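# Shut the toy oven door and release it

## Task

Swing the toy oven's door fully shut, then release it so the robot no longer holds it, with the oven still upright on its base; every food basket, small tea box, the wire rack and the small red box must also remain upright.

## Robot and tools

Robot: two arms, left_arm and right_arm, each with a two-finger gripper and a wrist camera. Calibrated bases in the scene frame: left_arm at (+0.051, +0.297, 0) m, right_arm at (+0.028, -0.256, 0) m, both nearly unrotated about z. A camera stand sits behind the arms. Loose objects may occasionally get a small nudge from outside.

Frame: every position, velocity, target and offset uses the scene frame. Its origin is at table-top height midway between the nominal bases; +x points out over the table, +z up, +y toward left_arm's side. Image left/right does not match arm names. Fingers point along the gripper's +z and open along its y. end_effector_position is the point between the finger pads, just behind the tips; printed positions and orientations may be off by a few cm, worse at long reach.

execute_actions(actions, cameras): actions is a list of actions; each action is a table of 1 to 15 rows, one row per 1/30 s step; a shorter table repeats its final row up to step 15. Every row holds 14 numbers in [-1, 1]: left_arm dx, dy, dz, rx, ry, rz, opening, then the same seven for right_arm. The six pose numbers are an offset (not a pose) from that arm's Hand target at the start of the action; each row counts from that same start, not from the prior row, and a repeated offset moves the arm further. Scale: 1.0 equals 0.6 m for dx/dy/dz and 180 degrees for the rotation vector rx/ry/rz; rotation is about the Hand target's position. Opening is absolute: +1 fully open (about 87 mm), 0 roughly 31-49 mm, -1 closed. To leave an arm alone, send six zeros plus its current opening (a 0 opening is a real command). Images come back only for an empty actions list or when cameras names them ("all", or cam_high, cam_left_wrist, cam_right_wrist); an unknown name voids the call.

move(target, speed, blend, opening_speed, blocking, cameras): drives each gripper on a straight path. target is one 14-number row, laid out as above, or a list of up to 15 such rows; all rows are offsets from the Hand targets at the move's start, not from the previous row. speed is m/s, 0.002 to 2.9, default 0.25 (turn rate limited to twice that in rad/s), one value or one per target. blend is a corner radius in m per target (0 means stop at each). opening_speed is change per second on the -1..+1 scale, at least 0.2. blocking=false returns after about 0.5 s while the move continues. A whole move is capped at 10 s. Paths do not avoid obstacles or the other arm; fast moves overshoot, stray and hit harder, and a target placed beyond a contact pushes harder. Avoid paths passing near an arm's own base, which can whip the elbow around. The result adds a move: line: done, off_target, moving, held or fault, plus limits (paced = pose clipped, held = steps withheld).

wait(seconds): 0 to 3600; commands nothing new, lets a running move continue. stop(): brakes a running move. zoom_image(camera, region): region [x0, y0, x1, y1] in pixels of that camera's latest image, at most 504 by 504. finished_scene(scene): scene number 1 to 3; irreversible; call nothing else in that reply after ending scene 1. Scene 1 is practice and may be skipped, but damage there still counts.

Result lines: Hand target (last commanded pose after clipping; next offsets start here), end_effector_position and end_effector_quat_wxyz, grip_measured (motor position on the opening scale), Joint positions (gripper last, 0 closed to 1 open), Joint velocities (may be omitted when all are within noise), joint torques, Tool commands, step readings for action calls, and MOTOR HOT or FAULT lines. Joint ranges (rad): waist -2.618..3.054, shoulder 0..3.142, elbow 0..3.142 (straight 2.901), wrist pitch and yaw -1.571..1.571, wrist roll -2.094..2.094.

Control quirks: commanded orientation is clipped each step to 40 degrees from the measured one. Friction and gravity leave grippers short, low or tilted, especially far out; small moves may fail or go sideways, so check pose after each move and correct tilt. If a gripper rests short, resend the missing distance as an offset. To end a push, command the target back beyond the gripper.

Cameras: cam_high 896x504 fixed overhead near x 0.62, z 1.03 looking down; wrist cameras 896x504 with poses updated in results. Calibration can be slightly off.

Avoid: dropping or releasing moving parts, slamming the door, hitting the oven, table or fixed items hard, very hard pushes, strain on a camera cable, arm-to-arm contact or grippers closing on each other, anything leaving the table, toppling the oven or the other items, and arm stops. Motors heat when stretched, loaded or pushing unreachably; at 90 °C the arm folds and idles for the rest of the scene.

Each tool is called after ">>>" as name(argument=value, ...), one argument or row to a line, values as JSON.

## Session

>>> execute_actions(
  actions=[],
)

Scene clock: 0.00 s.
left_arm: end_effector_position=(+0.4366, +0.2996, +0.0519) grip_measured=+1.000 end_effector_quat_wxyz=(+0.584, +0.015, +0.809, +0.070) | right_arm: end_effector_position=(+0.4021, -0.2693, +0.0527) grip_measured=+1.000 end_effector_quat_wxyz=(+0.591, +0.028, +0.801, -0.090)
Joint positions: left_arm=[-0.036 1.578 0.361 0.899 -0.172 0.082 1] | right_arm=[0.087 1.559 0.311 0.949 0.266 -0.035 1]
Joint velocities: within noise
Joint torques (N m): no reading
Heat: left arm: 37 °C; right arm: 34 °C.
Hand target: left_arm +0.4394, +0.2994, +0.0571; +0.590, +0.015, +0.804, +0.070 | right_arm +0.4057, -0.2690, +0.0590; +0.599, +0.030, +0.795, -0.089
Tool commands: left_gripper/opening=+1.0 right_gripper/opening=+1.0
camera_calibration:
cam_left_wrist: T_world_to_cam=[[0.05585, -0.99036, -0.12675, 0.27635], [-0.92646, -0.00408, -0.37637, 0.4477], [0.37223, 0.13845, -0.91776, -0.01449]] pos_world=[0.40474, 0.27752, 0.19023]
cam_right_wrist: T_world_to_cam=[[-0.17688, -0.98063, 0.08417, -0.19683], [-0.91201, 0.13114, -0.38865, 0.44219], [0.37008, -0.14551, -0.91753, 0.01011]] pos_world=[0.36473, -0.24954, 0.1977]

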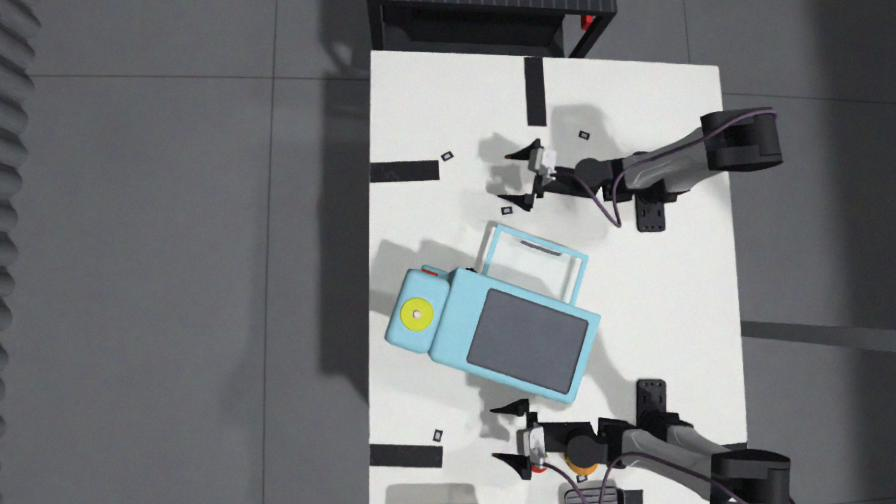

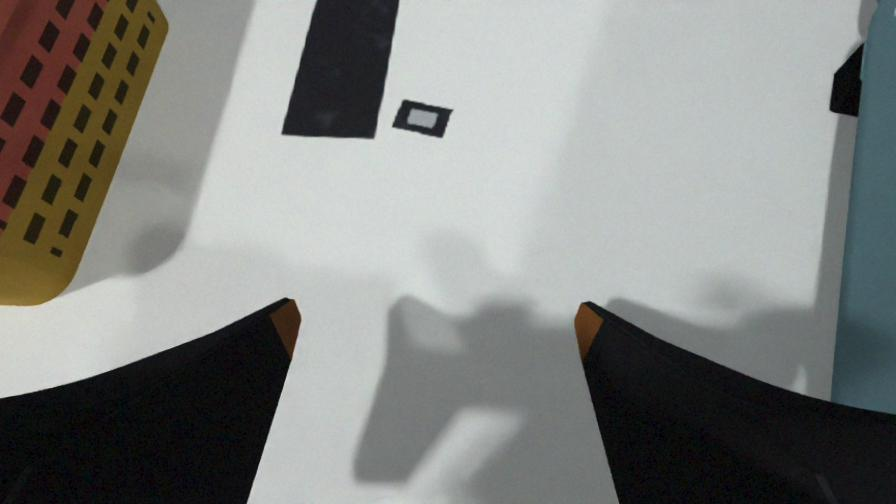

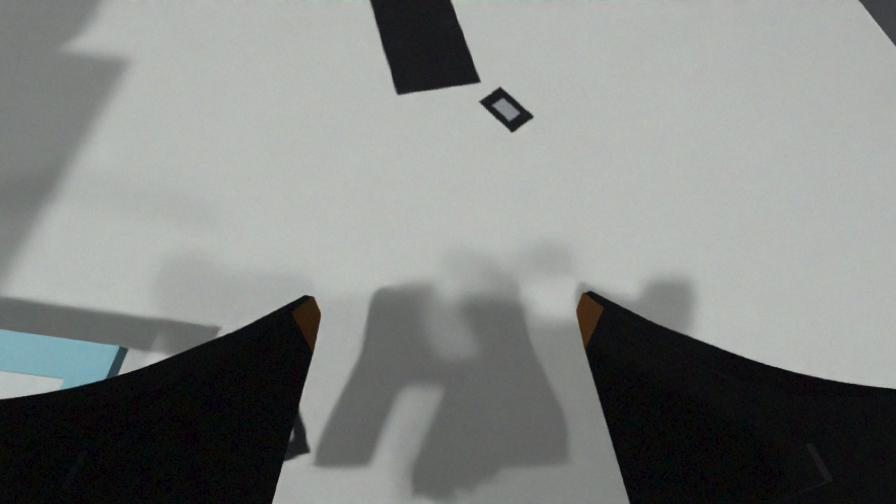

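>>> zoom_image(
  camera="cam_high",
  region=[370, 190, 650, 420],
)

>>> zoom_image(
  camera="cam_right_wrist",
  region=[0, 250, 400, 504],
)

Scaled by 1.800 from the camera's image (finer frame: 1280x720).

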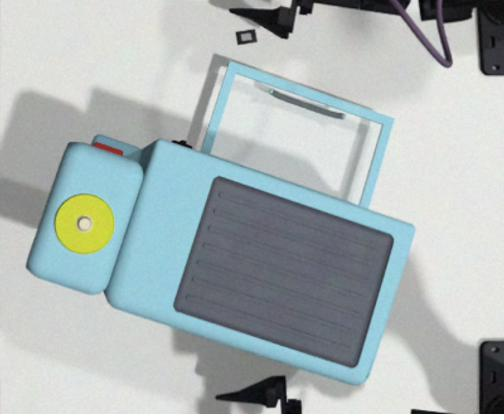

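Scaled by 1.260 from the camera's image (finer frame: 1280x720).

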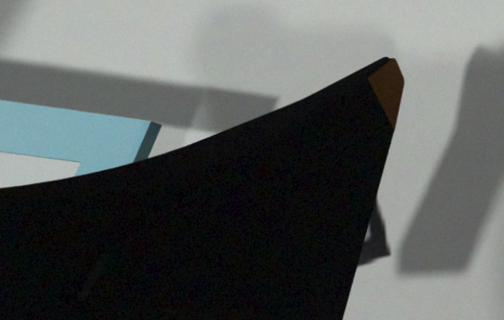

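>>> move(
  target=[0,0,0,0,0,0,1,-0.126,0.14,0,0,0,0.333,-1],
  cameras=["cam_high","cam_right_wrist"],
)

Scene clock: 4.83 s.
left_arm: end_effector_position=(+0.4366, +0.2996, +0.0519) grip_measured=+1.000 end_effector_quat_wxyz=(+0.584, +0.015, +0.809, +0.070) | right_arm: end_effector_position=(+0.3223, -0.1827, +0.0473) grip_measured=-0.999 end_effector_quat_wxyz=(+0.550, -0.361, +0.717, +0.231)
Joint positions: left_arm=[-0.036 1.578 0.361 0.899 -0.172 0.082 1] | right_arm=[-0.229 1.397 0.269 0.553 -1.013 -0.572 0.001]
Joint torques (N m): left_arm=[-0.05 -5.55 5.49 2.09 -0.14 -0.01] | right_arm=[-1.28 -4.98 8.61 1.78 -0.49 -0.04]
Heat: left arm: 37 °C; right arm: 35 °C.
Hand target: left_arm +0.4394, +0.2994, +0.0571; +0.590, +0.015, +0.804, +0.070 | right_arm +0.3302, -0.1851, +0.0590; +0.563, -0.371, +0.704, +0.222
Off the commanded pose: left_arm 0.006 m, 1 deg | right_arm 0.014 m, 3 deg.
move: off_target (right_arm)
cam_right_wrist: T_world_to_cam=[[0.75648, -0.65284, 0.03933, -0.36444], [-0.59083, -0.70794, -0.38697, 0.09906], [0.28047, 0.2695, -0.92125, 0.15219]] pos_world=[0.29153, -0.20881, 0.19287]

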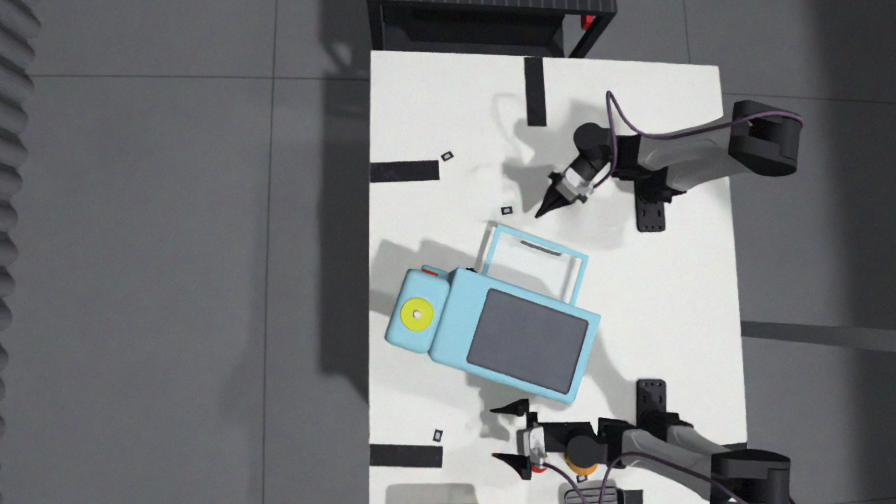

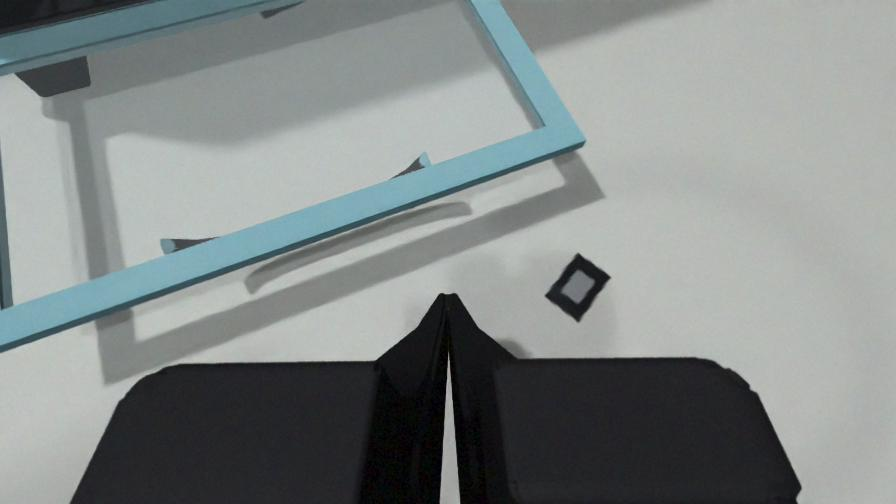

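>>> move(
  target=[
    [0,0,0,0,0,0,1,0.055,-0.003,-0.038,0,0,0,-1],
    [0,0,0,0,0,0,1,0.118,0.063,-0.038,0,0,0,-1],
    [0,0,0,0,0,0,1,0.127,0.088,0.06,0,0,0,-1],
    [0,0,0,0,0,0,1,0.151,0.155,0.132,0,0,0,-1],
  ],
  speed=0.12,
  blend=[0.01,0.005,0.02,0],
  cameras=["cam_high","cam_right_wrist"],
)

Scene clock: 8.63 s.
left_arm: end_effector_position=(+0.4366, +0.2996, +0.0519) grip_measured=+1.000 end_effector_quat_wxyz=(+0.584, +0.015, +0.809, +0.070) | right_arm: end_effector_position=(+0.4146, -0.0950, +0.1180) grip_measured=-0.999 end_effector_quat_wxyz=(+0.546, -0.370, +0.717, +0.226)
Joint positions: left_arm=[-0.036 1.578 0.361 0.899 -0.172 0.082 1] | right_arm=[0.152 1.526 0.706 0.423 -0.674 -0.339 0]
Joint torques (N m): left_arm=[-0.03 -5.56 5.49 2.09 -0.13 -0.01] | right_arm=[-0.13 -8.24 10.44 2.14 -0.2 0.23]
Heat: left arm: 38 °C; right arm: 35 °C.
Hand target: left_arm +0.4394, +0.2994, +0.0571; +0.590, +0.015, +0.804, +0.070 | right_arm +0.4207, -0.0921, +0.1381; +0.563, -0.371, +0.704, +0.222
Off the commanded pose: left_arm 0.006 m, 1 deg | right_arm 0.021 m, 3 deg.
move: off_target (right_arm)
cam_right_wrist: T_world_to_cam=[[0.76302, -0.64416, 0.05337, -0.3833], [-0.58316, -0.72167, -0.373, 0.23679], [0.27879, 0.25348, -0.92629, 0.16757]] pos_world=[0.38384, -0.1185, 0.264]

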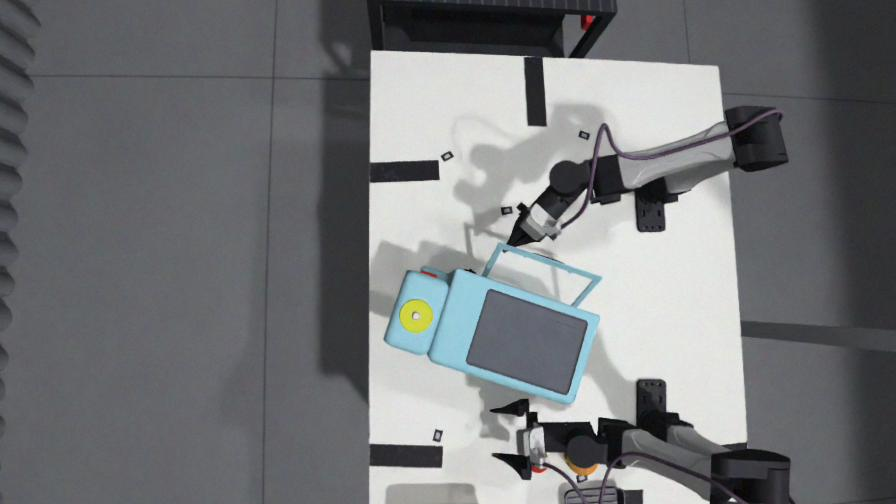

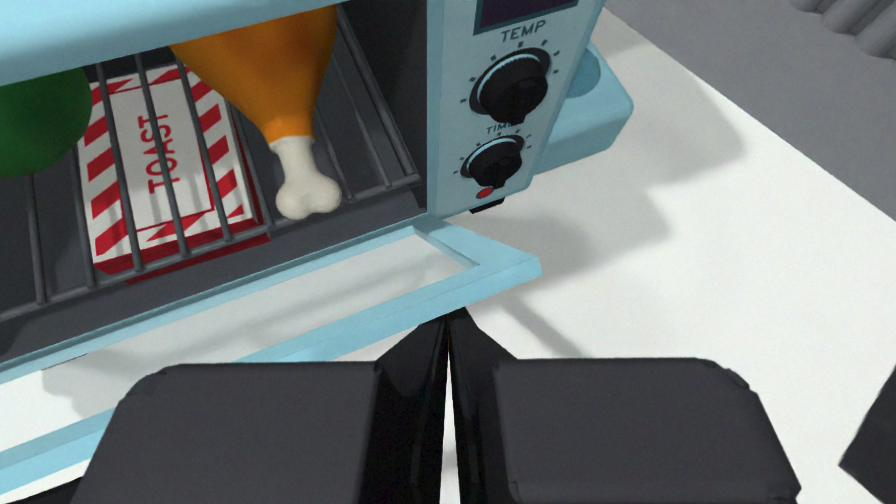

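>>> move(
  target=[
    [0,0,0,0,0,0,1,0.017,0.047,0.05,0,0,0,-1],
    [0,0,0,0,0,0,1,0.048,0.133,0.058,0,0,0,-1],
  ],
  speed=0.1,
  blend=[0.02,0],
  cameras=["cam_high","cam_right_wrist"],
)

Scene clock: 10.40 s.
left_arm: end_effector_position=(+0.4366, +0.2996, +0.0519) grip_measured=+1.000 end_effector_quat_wxyz=(+0.584, +0.015, +0.809, +0.070) | right_arm: end_effector_position=(+0.4444, -0.0309, +0.1627) grip_measured=-0.999 end_effector_quat_wxyz=(+0.553, -0.364, +0.720, +0.208)
Joint positions: left_arm=[-0.036 1.578 0.361 0.899 -0.172 0.082 1] | right_arm=[0.35 1.595 0.959 0.294 -0.45 -0.261 0]
Joint torques (N m): left_arm=[-0.05 -5.53 5.49 2.09 -0.14 -0.01] | right_arm=[2.02 -4.3 11.93 2.59 -0.29 0.23]
Heat: left arm: 38 °C; right arm: 35 °C.
Hand target: left_arm +0.4394, +0.2994, +0.0571; +0.590, +0.015, +0.804, +0.070 | right_arm +0.4495, -0.0122, +0.1730; +0.563, -0.371, +0.704, +0.222
Off the commanded pose: left_arm 0.006 m, 1 deg | right_arm 0.022 m, 3 deg.
move: off_target (right_arm)
cam_right_wrist: T_world_to_cam=[[0.73915, -0.66931, 0.07538, -0.36091], [-0.6019, -0.70661, -0.37205, 0.32592], [0.30228, 0.22962, -0.92515, 0.17311]] pos_world=[0.41061, -0.05102, 0.30861]

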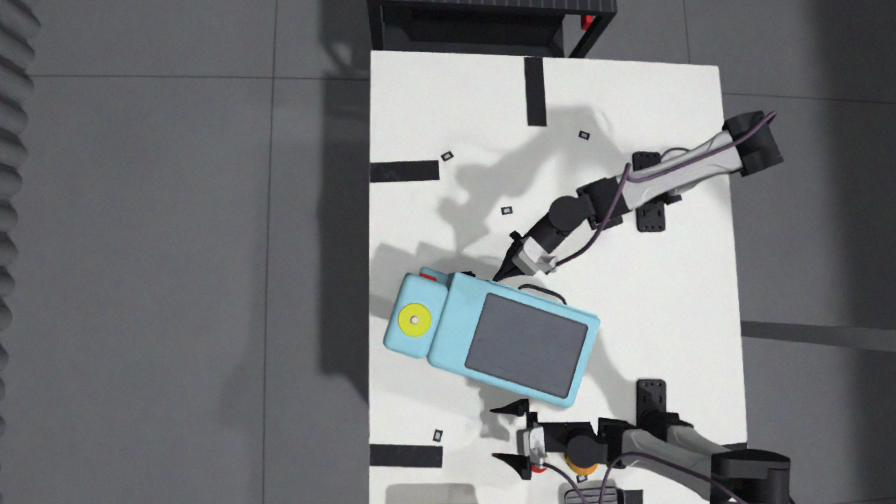

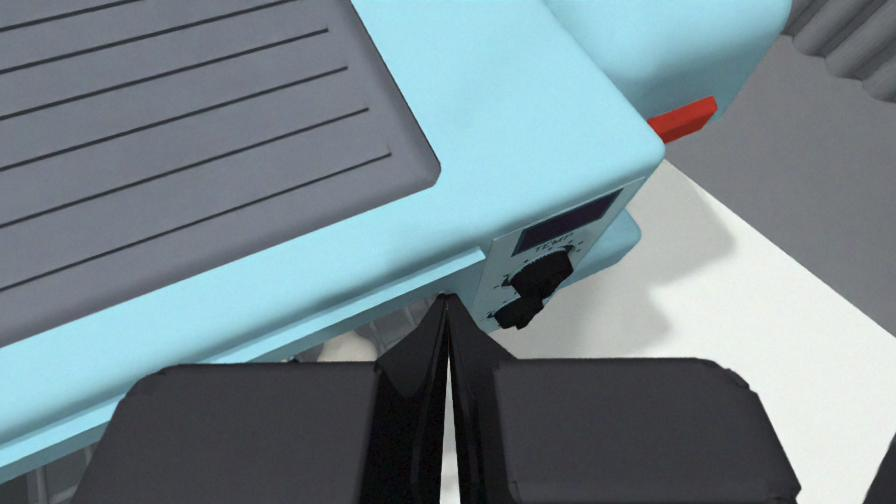

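>>> zoom_image(
  camera="cam_right_wrist",
  region=[200, 180, 560, 400],
)

Scaled by 1.400 from the camera's image (finer frame: 1280x720).

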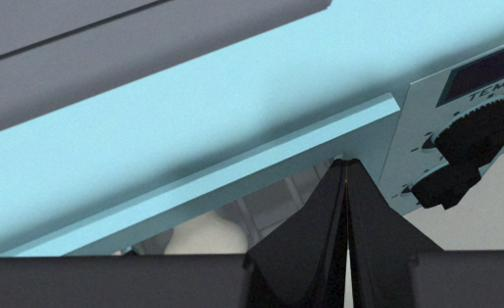

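>>> move(
  target=[0,0,0,0,0,0,1,-0.09,-0.2,0.03,0,0,0,-1],
  speed=0.2,
  cameras=["cam_high","cam_right_wrist"],
)

>>> zoom_image(
  camera="cam_high",
  region=[400, 230, 620, 370],
)

>>> zoom_image(
  camera="cam_right_wrist",
  region=[200, 0, 650, 350],
)

Scene clock: 12.27 s.
left_arm: end_effector_position=(+0.4366, +0.2996, +0.0519) grip_measured=+1.000 end_effector_quat_wxyz=(+0.584, +0.015, +0.809, +0.070) | right_arm: end_effector_position=(+0.3983, -0.1317, +0.1862) grip_measured=-0.999 end_effector_quat_wxyz=(+0.558, -0.365, +0.711, +0.224)
Joint positions: left_arm=[-0.036 1.578 0.361 0.899 -0.172 0.082 1] | right_arm=[0.026 1.313 0.811 0.1 -0.783 -0.384 0]
Joint torques (N m): left_arm=[-0.06 -5.55 5.49 2.09 -0.13 -0.01] | right_arm=[-1.11 -6.37 8.01 2.06 -0.39 -0.03]
Heat: left arm: 39 °C; right arm: 35 °C.
Hand target: left_arm +0.4394, +0.2994, +0.0571; +0.590, +0.015, +0.804, +0.070 | right_arm +0.3955, -0.1322, +0.1910; +0.563, -0.371, +0.704, +0.222
Off the commanded pose: left_arm 0.006 m, 1 deg | right_arm 0.006 m, 1 deg.
move: done
cam_right_wrist: T_world_to_cam=[[0.75382, -0.65413, 0.06218, -0.39752], [-0.5827, -0.70923, -0.3968, 0.23216], [0.30366, 0.26288, -0.9158, 0.23393]] pos_world=[0.3639, -0.15687, 0.33108]

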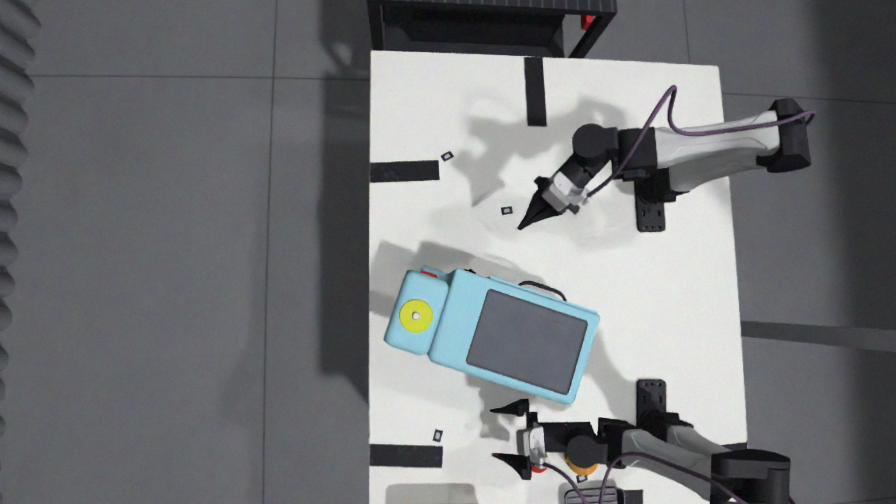

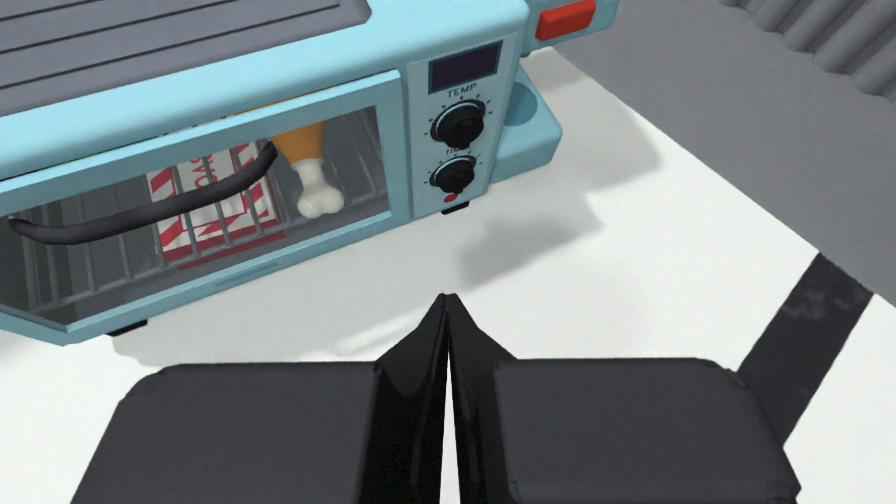

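Scaled by 2.291 from the camera's image (finer frame: 1280x720).

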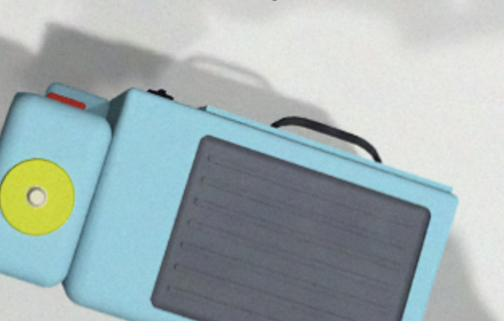

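Scaled by 1.120 from the camera's image (finer frame: 1280x720).

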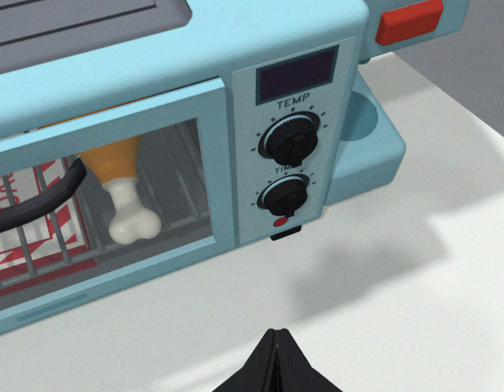

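>>> zoom_image(
  camera="cam_right_wrist",
  region=[0, 50, 420, 230],
)

>>> zoom_image(
  camera="cam_right_wrist",
  region=[220, 60, 420, 150],
)

Scaled by 1.200 from the camera's image (finer frame: 1280x720).

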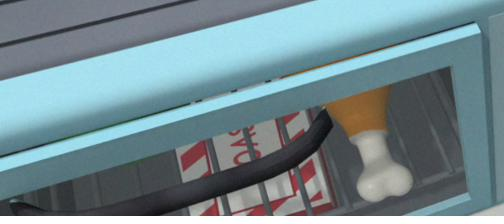

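Scaled by 2.520 from the camera's image (finer frame: 1280x720).

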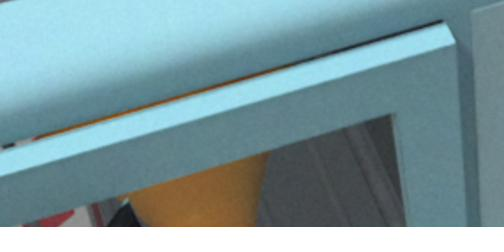

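>>> move(
  target=[0,0,0,0,0,0,1,0.096,0.215,-0.018,0,0,0,-1],
  speed=0.12,
  cameras=["cam_high","cam_right_wrist"],
)

>>> zoom_image(
  camera="cam_right_wrist",
  region=[250, 160, 550, 360],
)

>>> zoom_image(
  camera="cam_high",
  region=[400, 230, 620, 420],
)

Scene clock: 14.73 s.
left_arm: end_effector_position=(+0.4366, +0.2996, +0.0519) grip_measured=+1.000 end_effector_quat_wxyz=(+0.584, +0.015, +0.809, +0.070) | right_arm: end_effector_position=(+0.4465, -0.0240, +0.1662) grip_measured=-0.999 end_effector_quat_wxyz=(+0.545, -0.363, +0.727, +0.206)
Joint positions: left_arm=[-0.036 1.578 0.361 0.899 -0.172 0.082 1] | right_arm=[0.37 1.607 1.004 0.244 -0.425 -0.256 0]
Joint torques (N m): left_arm=[-0.05 -5.55 5.49 2.09 -0.13 -0.01] | right_arm=[1.99 -4.42 11.89 2.83 -0.33 0.27]
Heat: left arm: 39 °C; right arm: 36 °C.
Hand target: left_arm +0.4394, +0.2994, +0.0571; +0.590, +0.015, +0.804, +0.070 | right_arm +0.4532, -0.0032, +0.1803; +0.564, -0.371, +0.704, +0.222
Off the commanded pose: left_arm 0.006 m, 1 deg | right_arm 0.026 m, 4 deg.
move: off_target (right_arm)
cam_right_wrist: T_world_to_cam=[[0.73724, -0.67192, 0.0707, -0.35652], [-0.61103, -0.70774, -0.35461, 0.33439], [0.2883, 0.21823, -0.93234, 0.18132]] pos_world=[0.41489, -0.04246, 0.31283]

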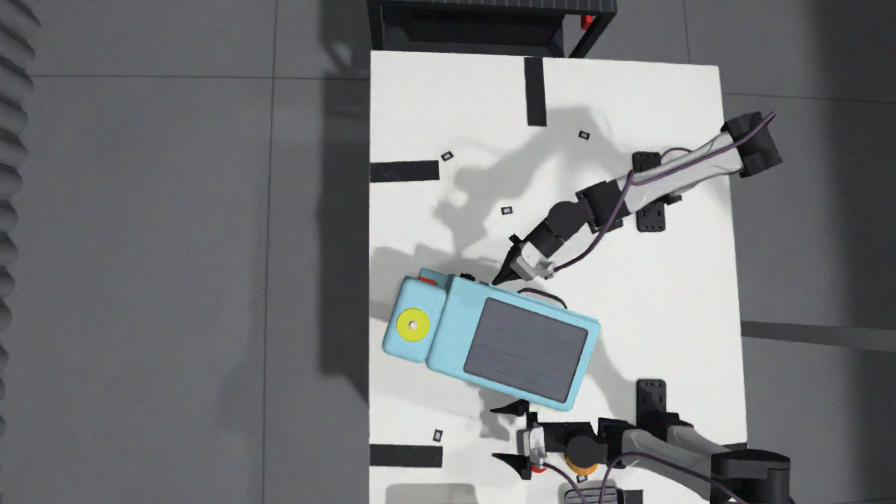

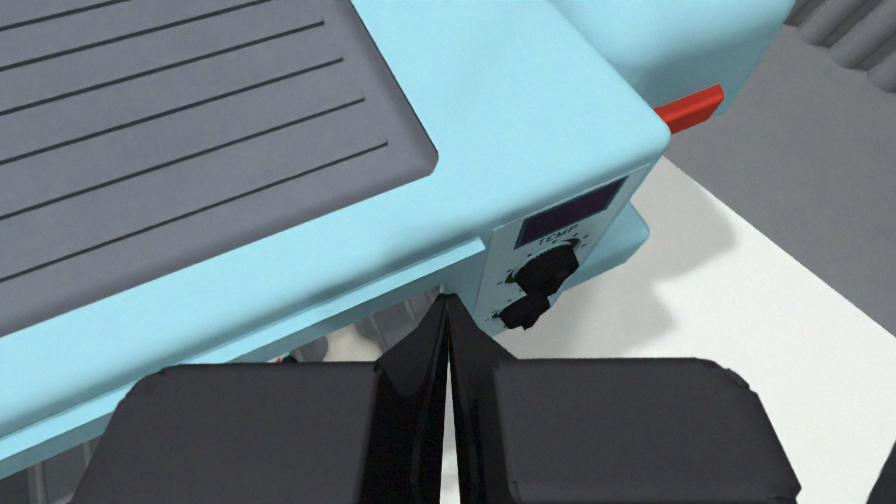

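Scaled by 1.680 from the camera's image (finer frame: 1280x720).

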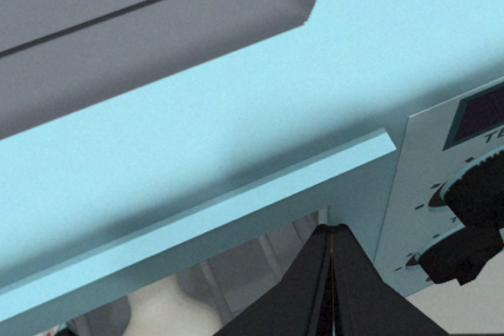

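Scaled by 2.291 from the camera's image (finer frame: 1280x720).

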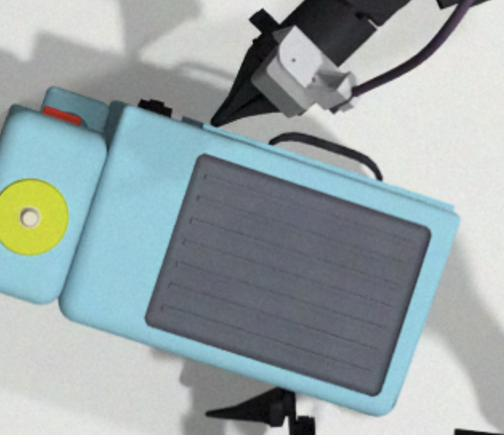

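>>> move(
  target=[
    [0,0,0,0,0,0,1,-0.04,-0.1,0,0,0,0,-1],
    [0,0,0,0,0,0,1,-0.096,-0.215,0.018,0,0,0,-1],
  ],
  speed=[0.025,0.2],
  blend=[0.01,0],
  cameras=["cam_high","cam_right_wrist"],
)

>>> zoom_image(
  camera="cam_right_wrist",
  region=[220, 60, 420, 150],
)

>>> zoom_image(
  camera="cam_high",
  region=[400, 230, 620, 420],
)

Scene clock: 18.73 s.
left_arm: end_effector_position=(+0.4366, +0.2996, +0.0519) grip_measured=+1.000 end_effector_quat_wxyz=(+0.584, +0.015, +0.809, +0.070) | right_arm: end_effector_position=(+0.3986, -0.1319, +0.1874) grip_measured=-0.999 end_effector_quat_wxyz=(+0.559, -0.365, +0.710, +0.223)
Joint positions: left_arm=[-0.036 1.578 0.361 0.899 -0.172 0.082 1] | right_arm=[0.026 1.311 0.813 0.1 -0.783 -0.384 0]
Joint torques (N m): left_arm=[-0.03 -5.53 5.5 2.09 -0.13 -0.01] | right_arm=[-1.1 -6.22 7.83 2.05 -0.37 -0.03]
Heat: left arm: 40 °C; right arm: 36 °C.
Hand target: left_arm +0.4394, +0.2994, +0.0571; +0.590, +0.015, +0.804, +0.070 | right_arm +0.3955, -0.1323, +0.1910; +0.563, -0.371, +0.704, +0.222
Off the commanded pose: left_arm 0.006 m, 1 deg | right_arm 0.005 m, 1 deg.
move: done
cam_right_wrist: T_world_to_cam=[[0.7534, -0.6544, 0.06435, -0.39811], [-0.58176, -0.70898, -0.39863, 0.23274], [0.30648, 0.26289, -0.91485, 0.23378]] pos_world=[0.36368, -0.15697, 0.33227]

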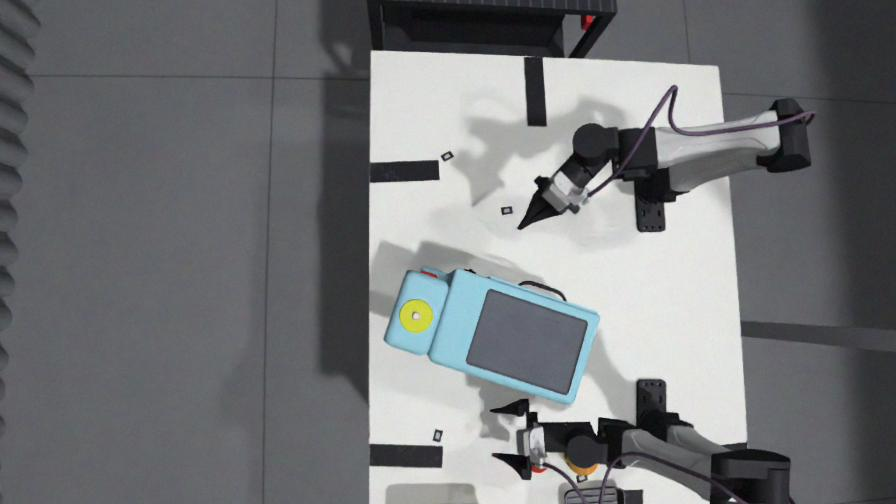

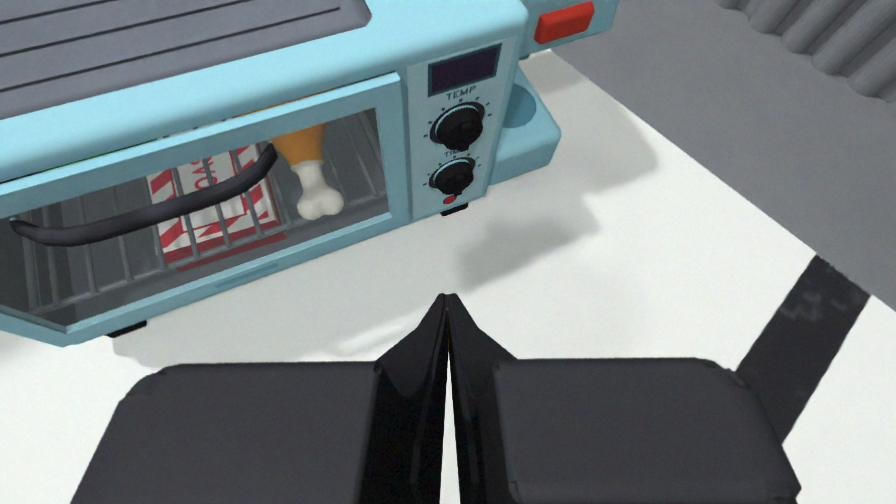

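Scaled by 2.520 from the camera's image (finer frame: 1280x720).

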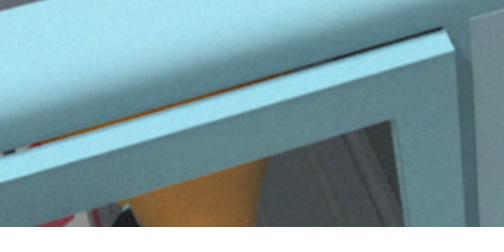

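Scaled by 2.291 from the camera's image (finer frame: 1280x720).

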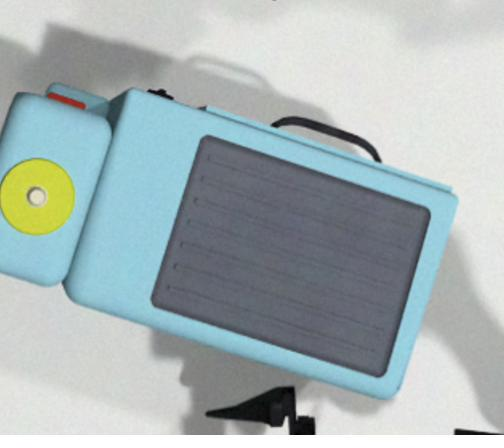

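>>> finished_scene(
  scene=2,
)

The scene is finished: the task was done.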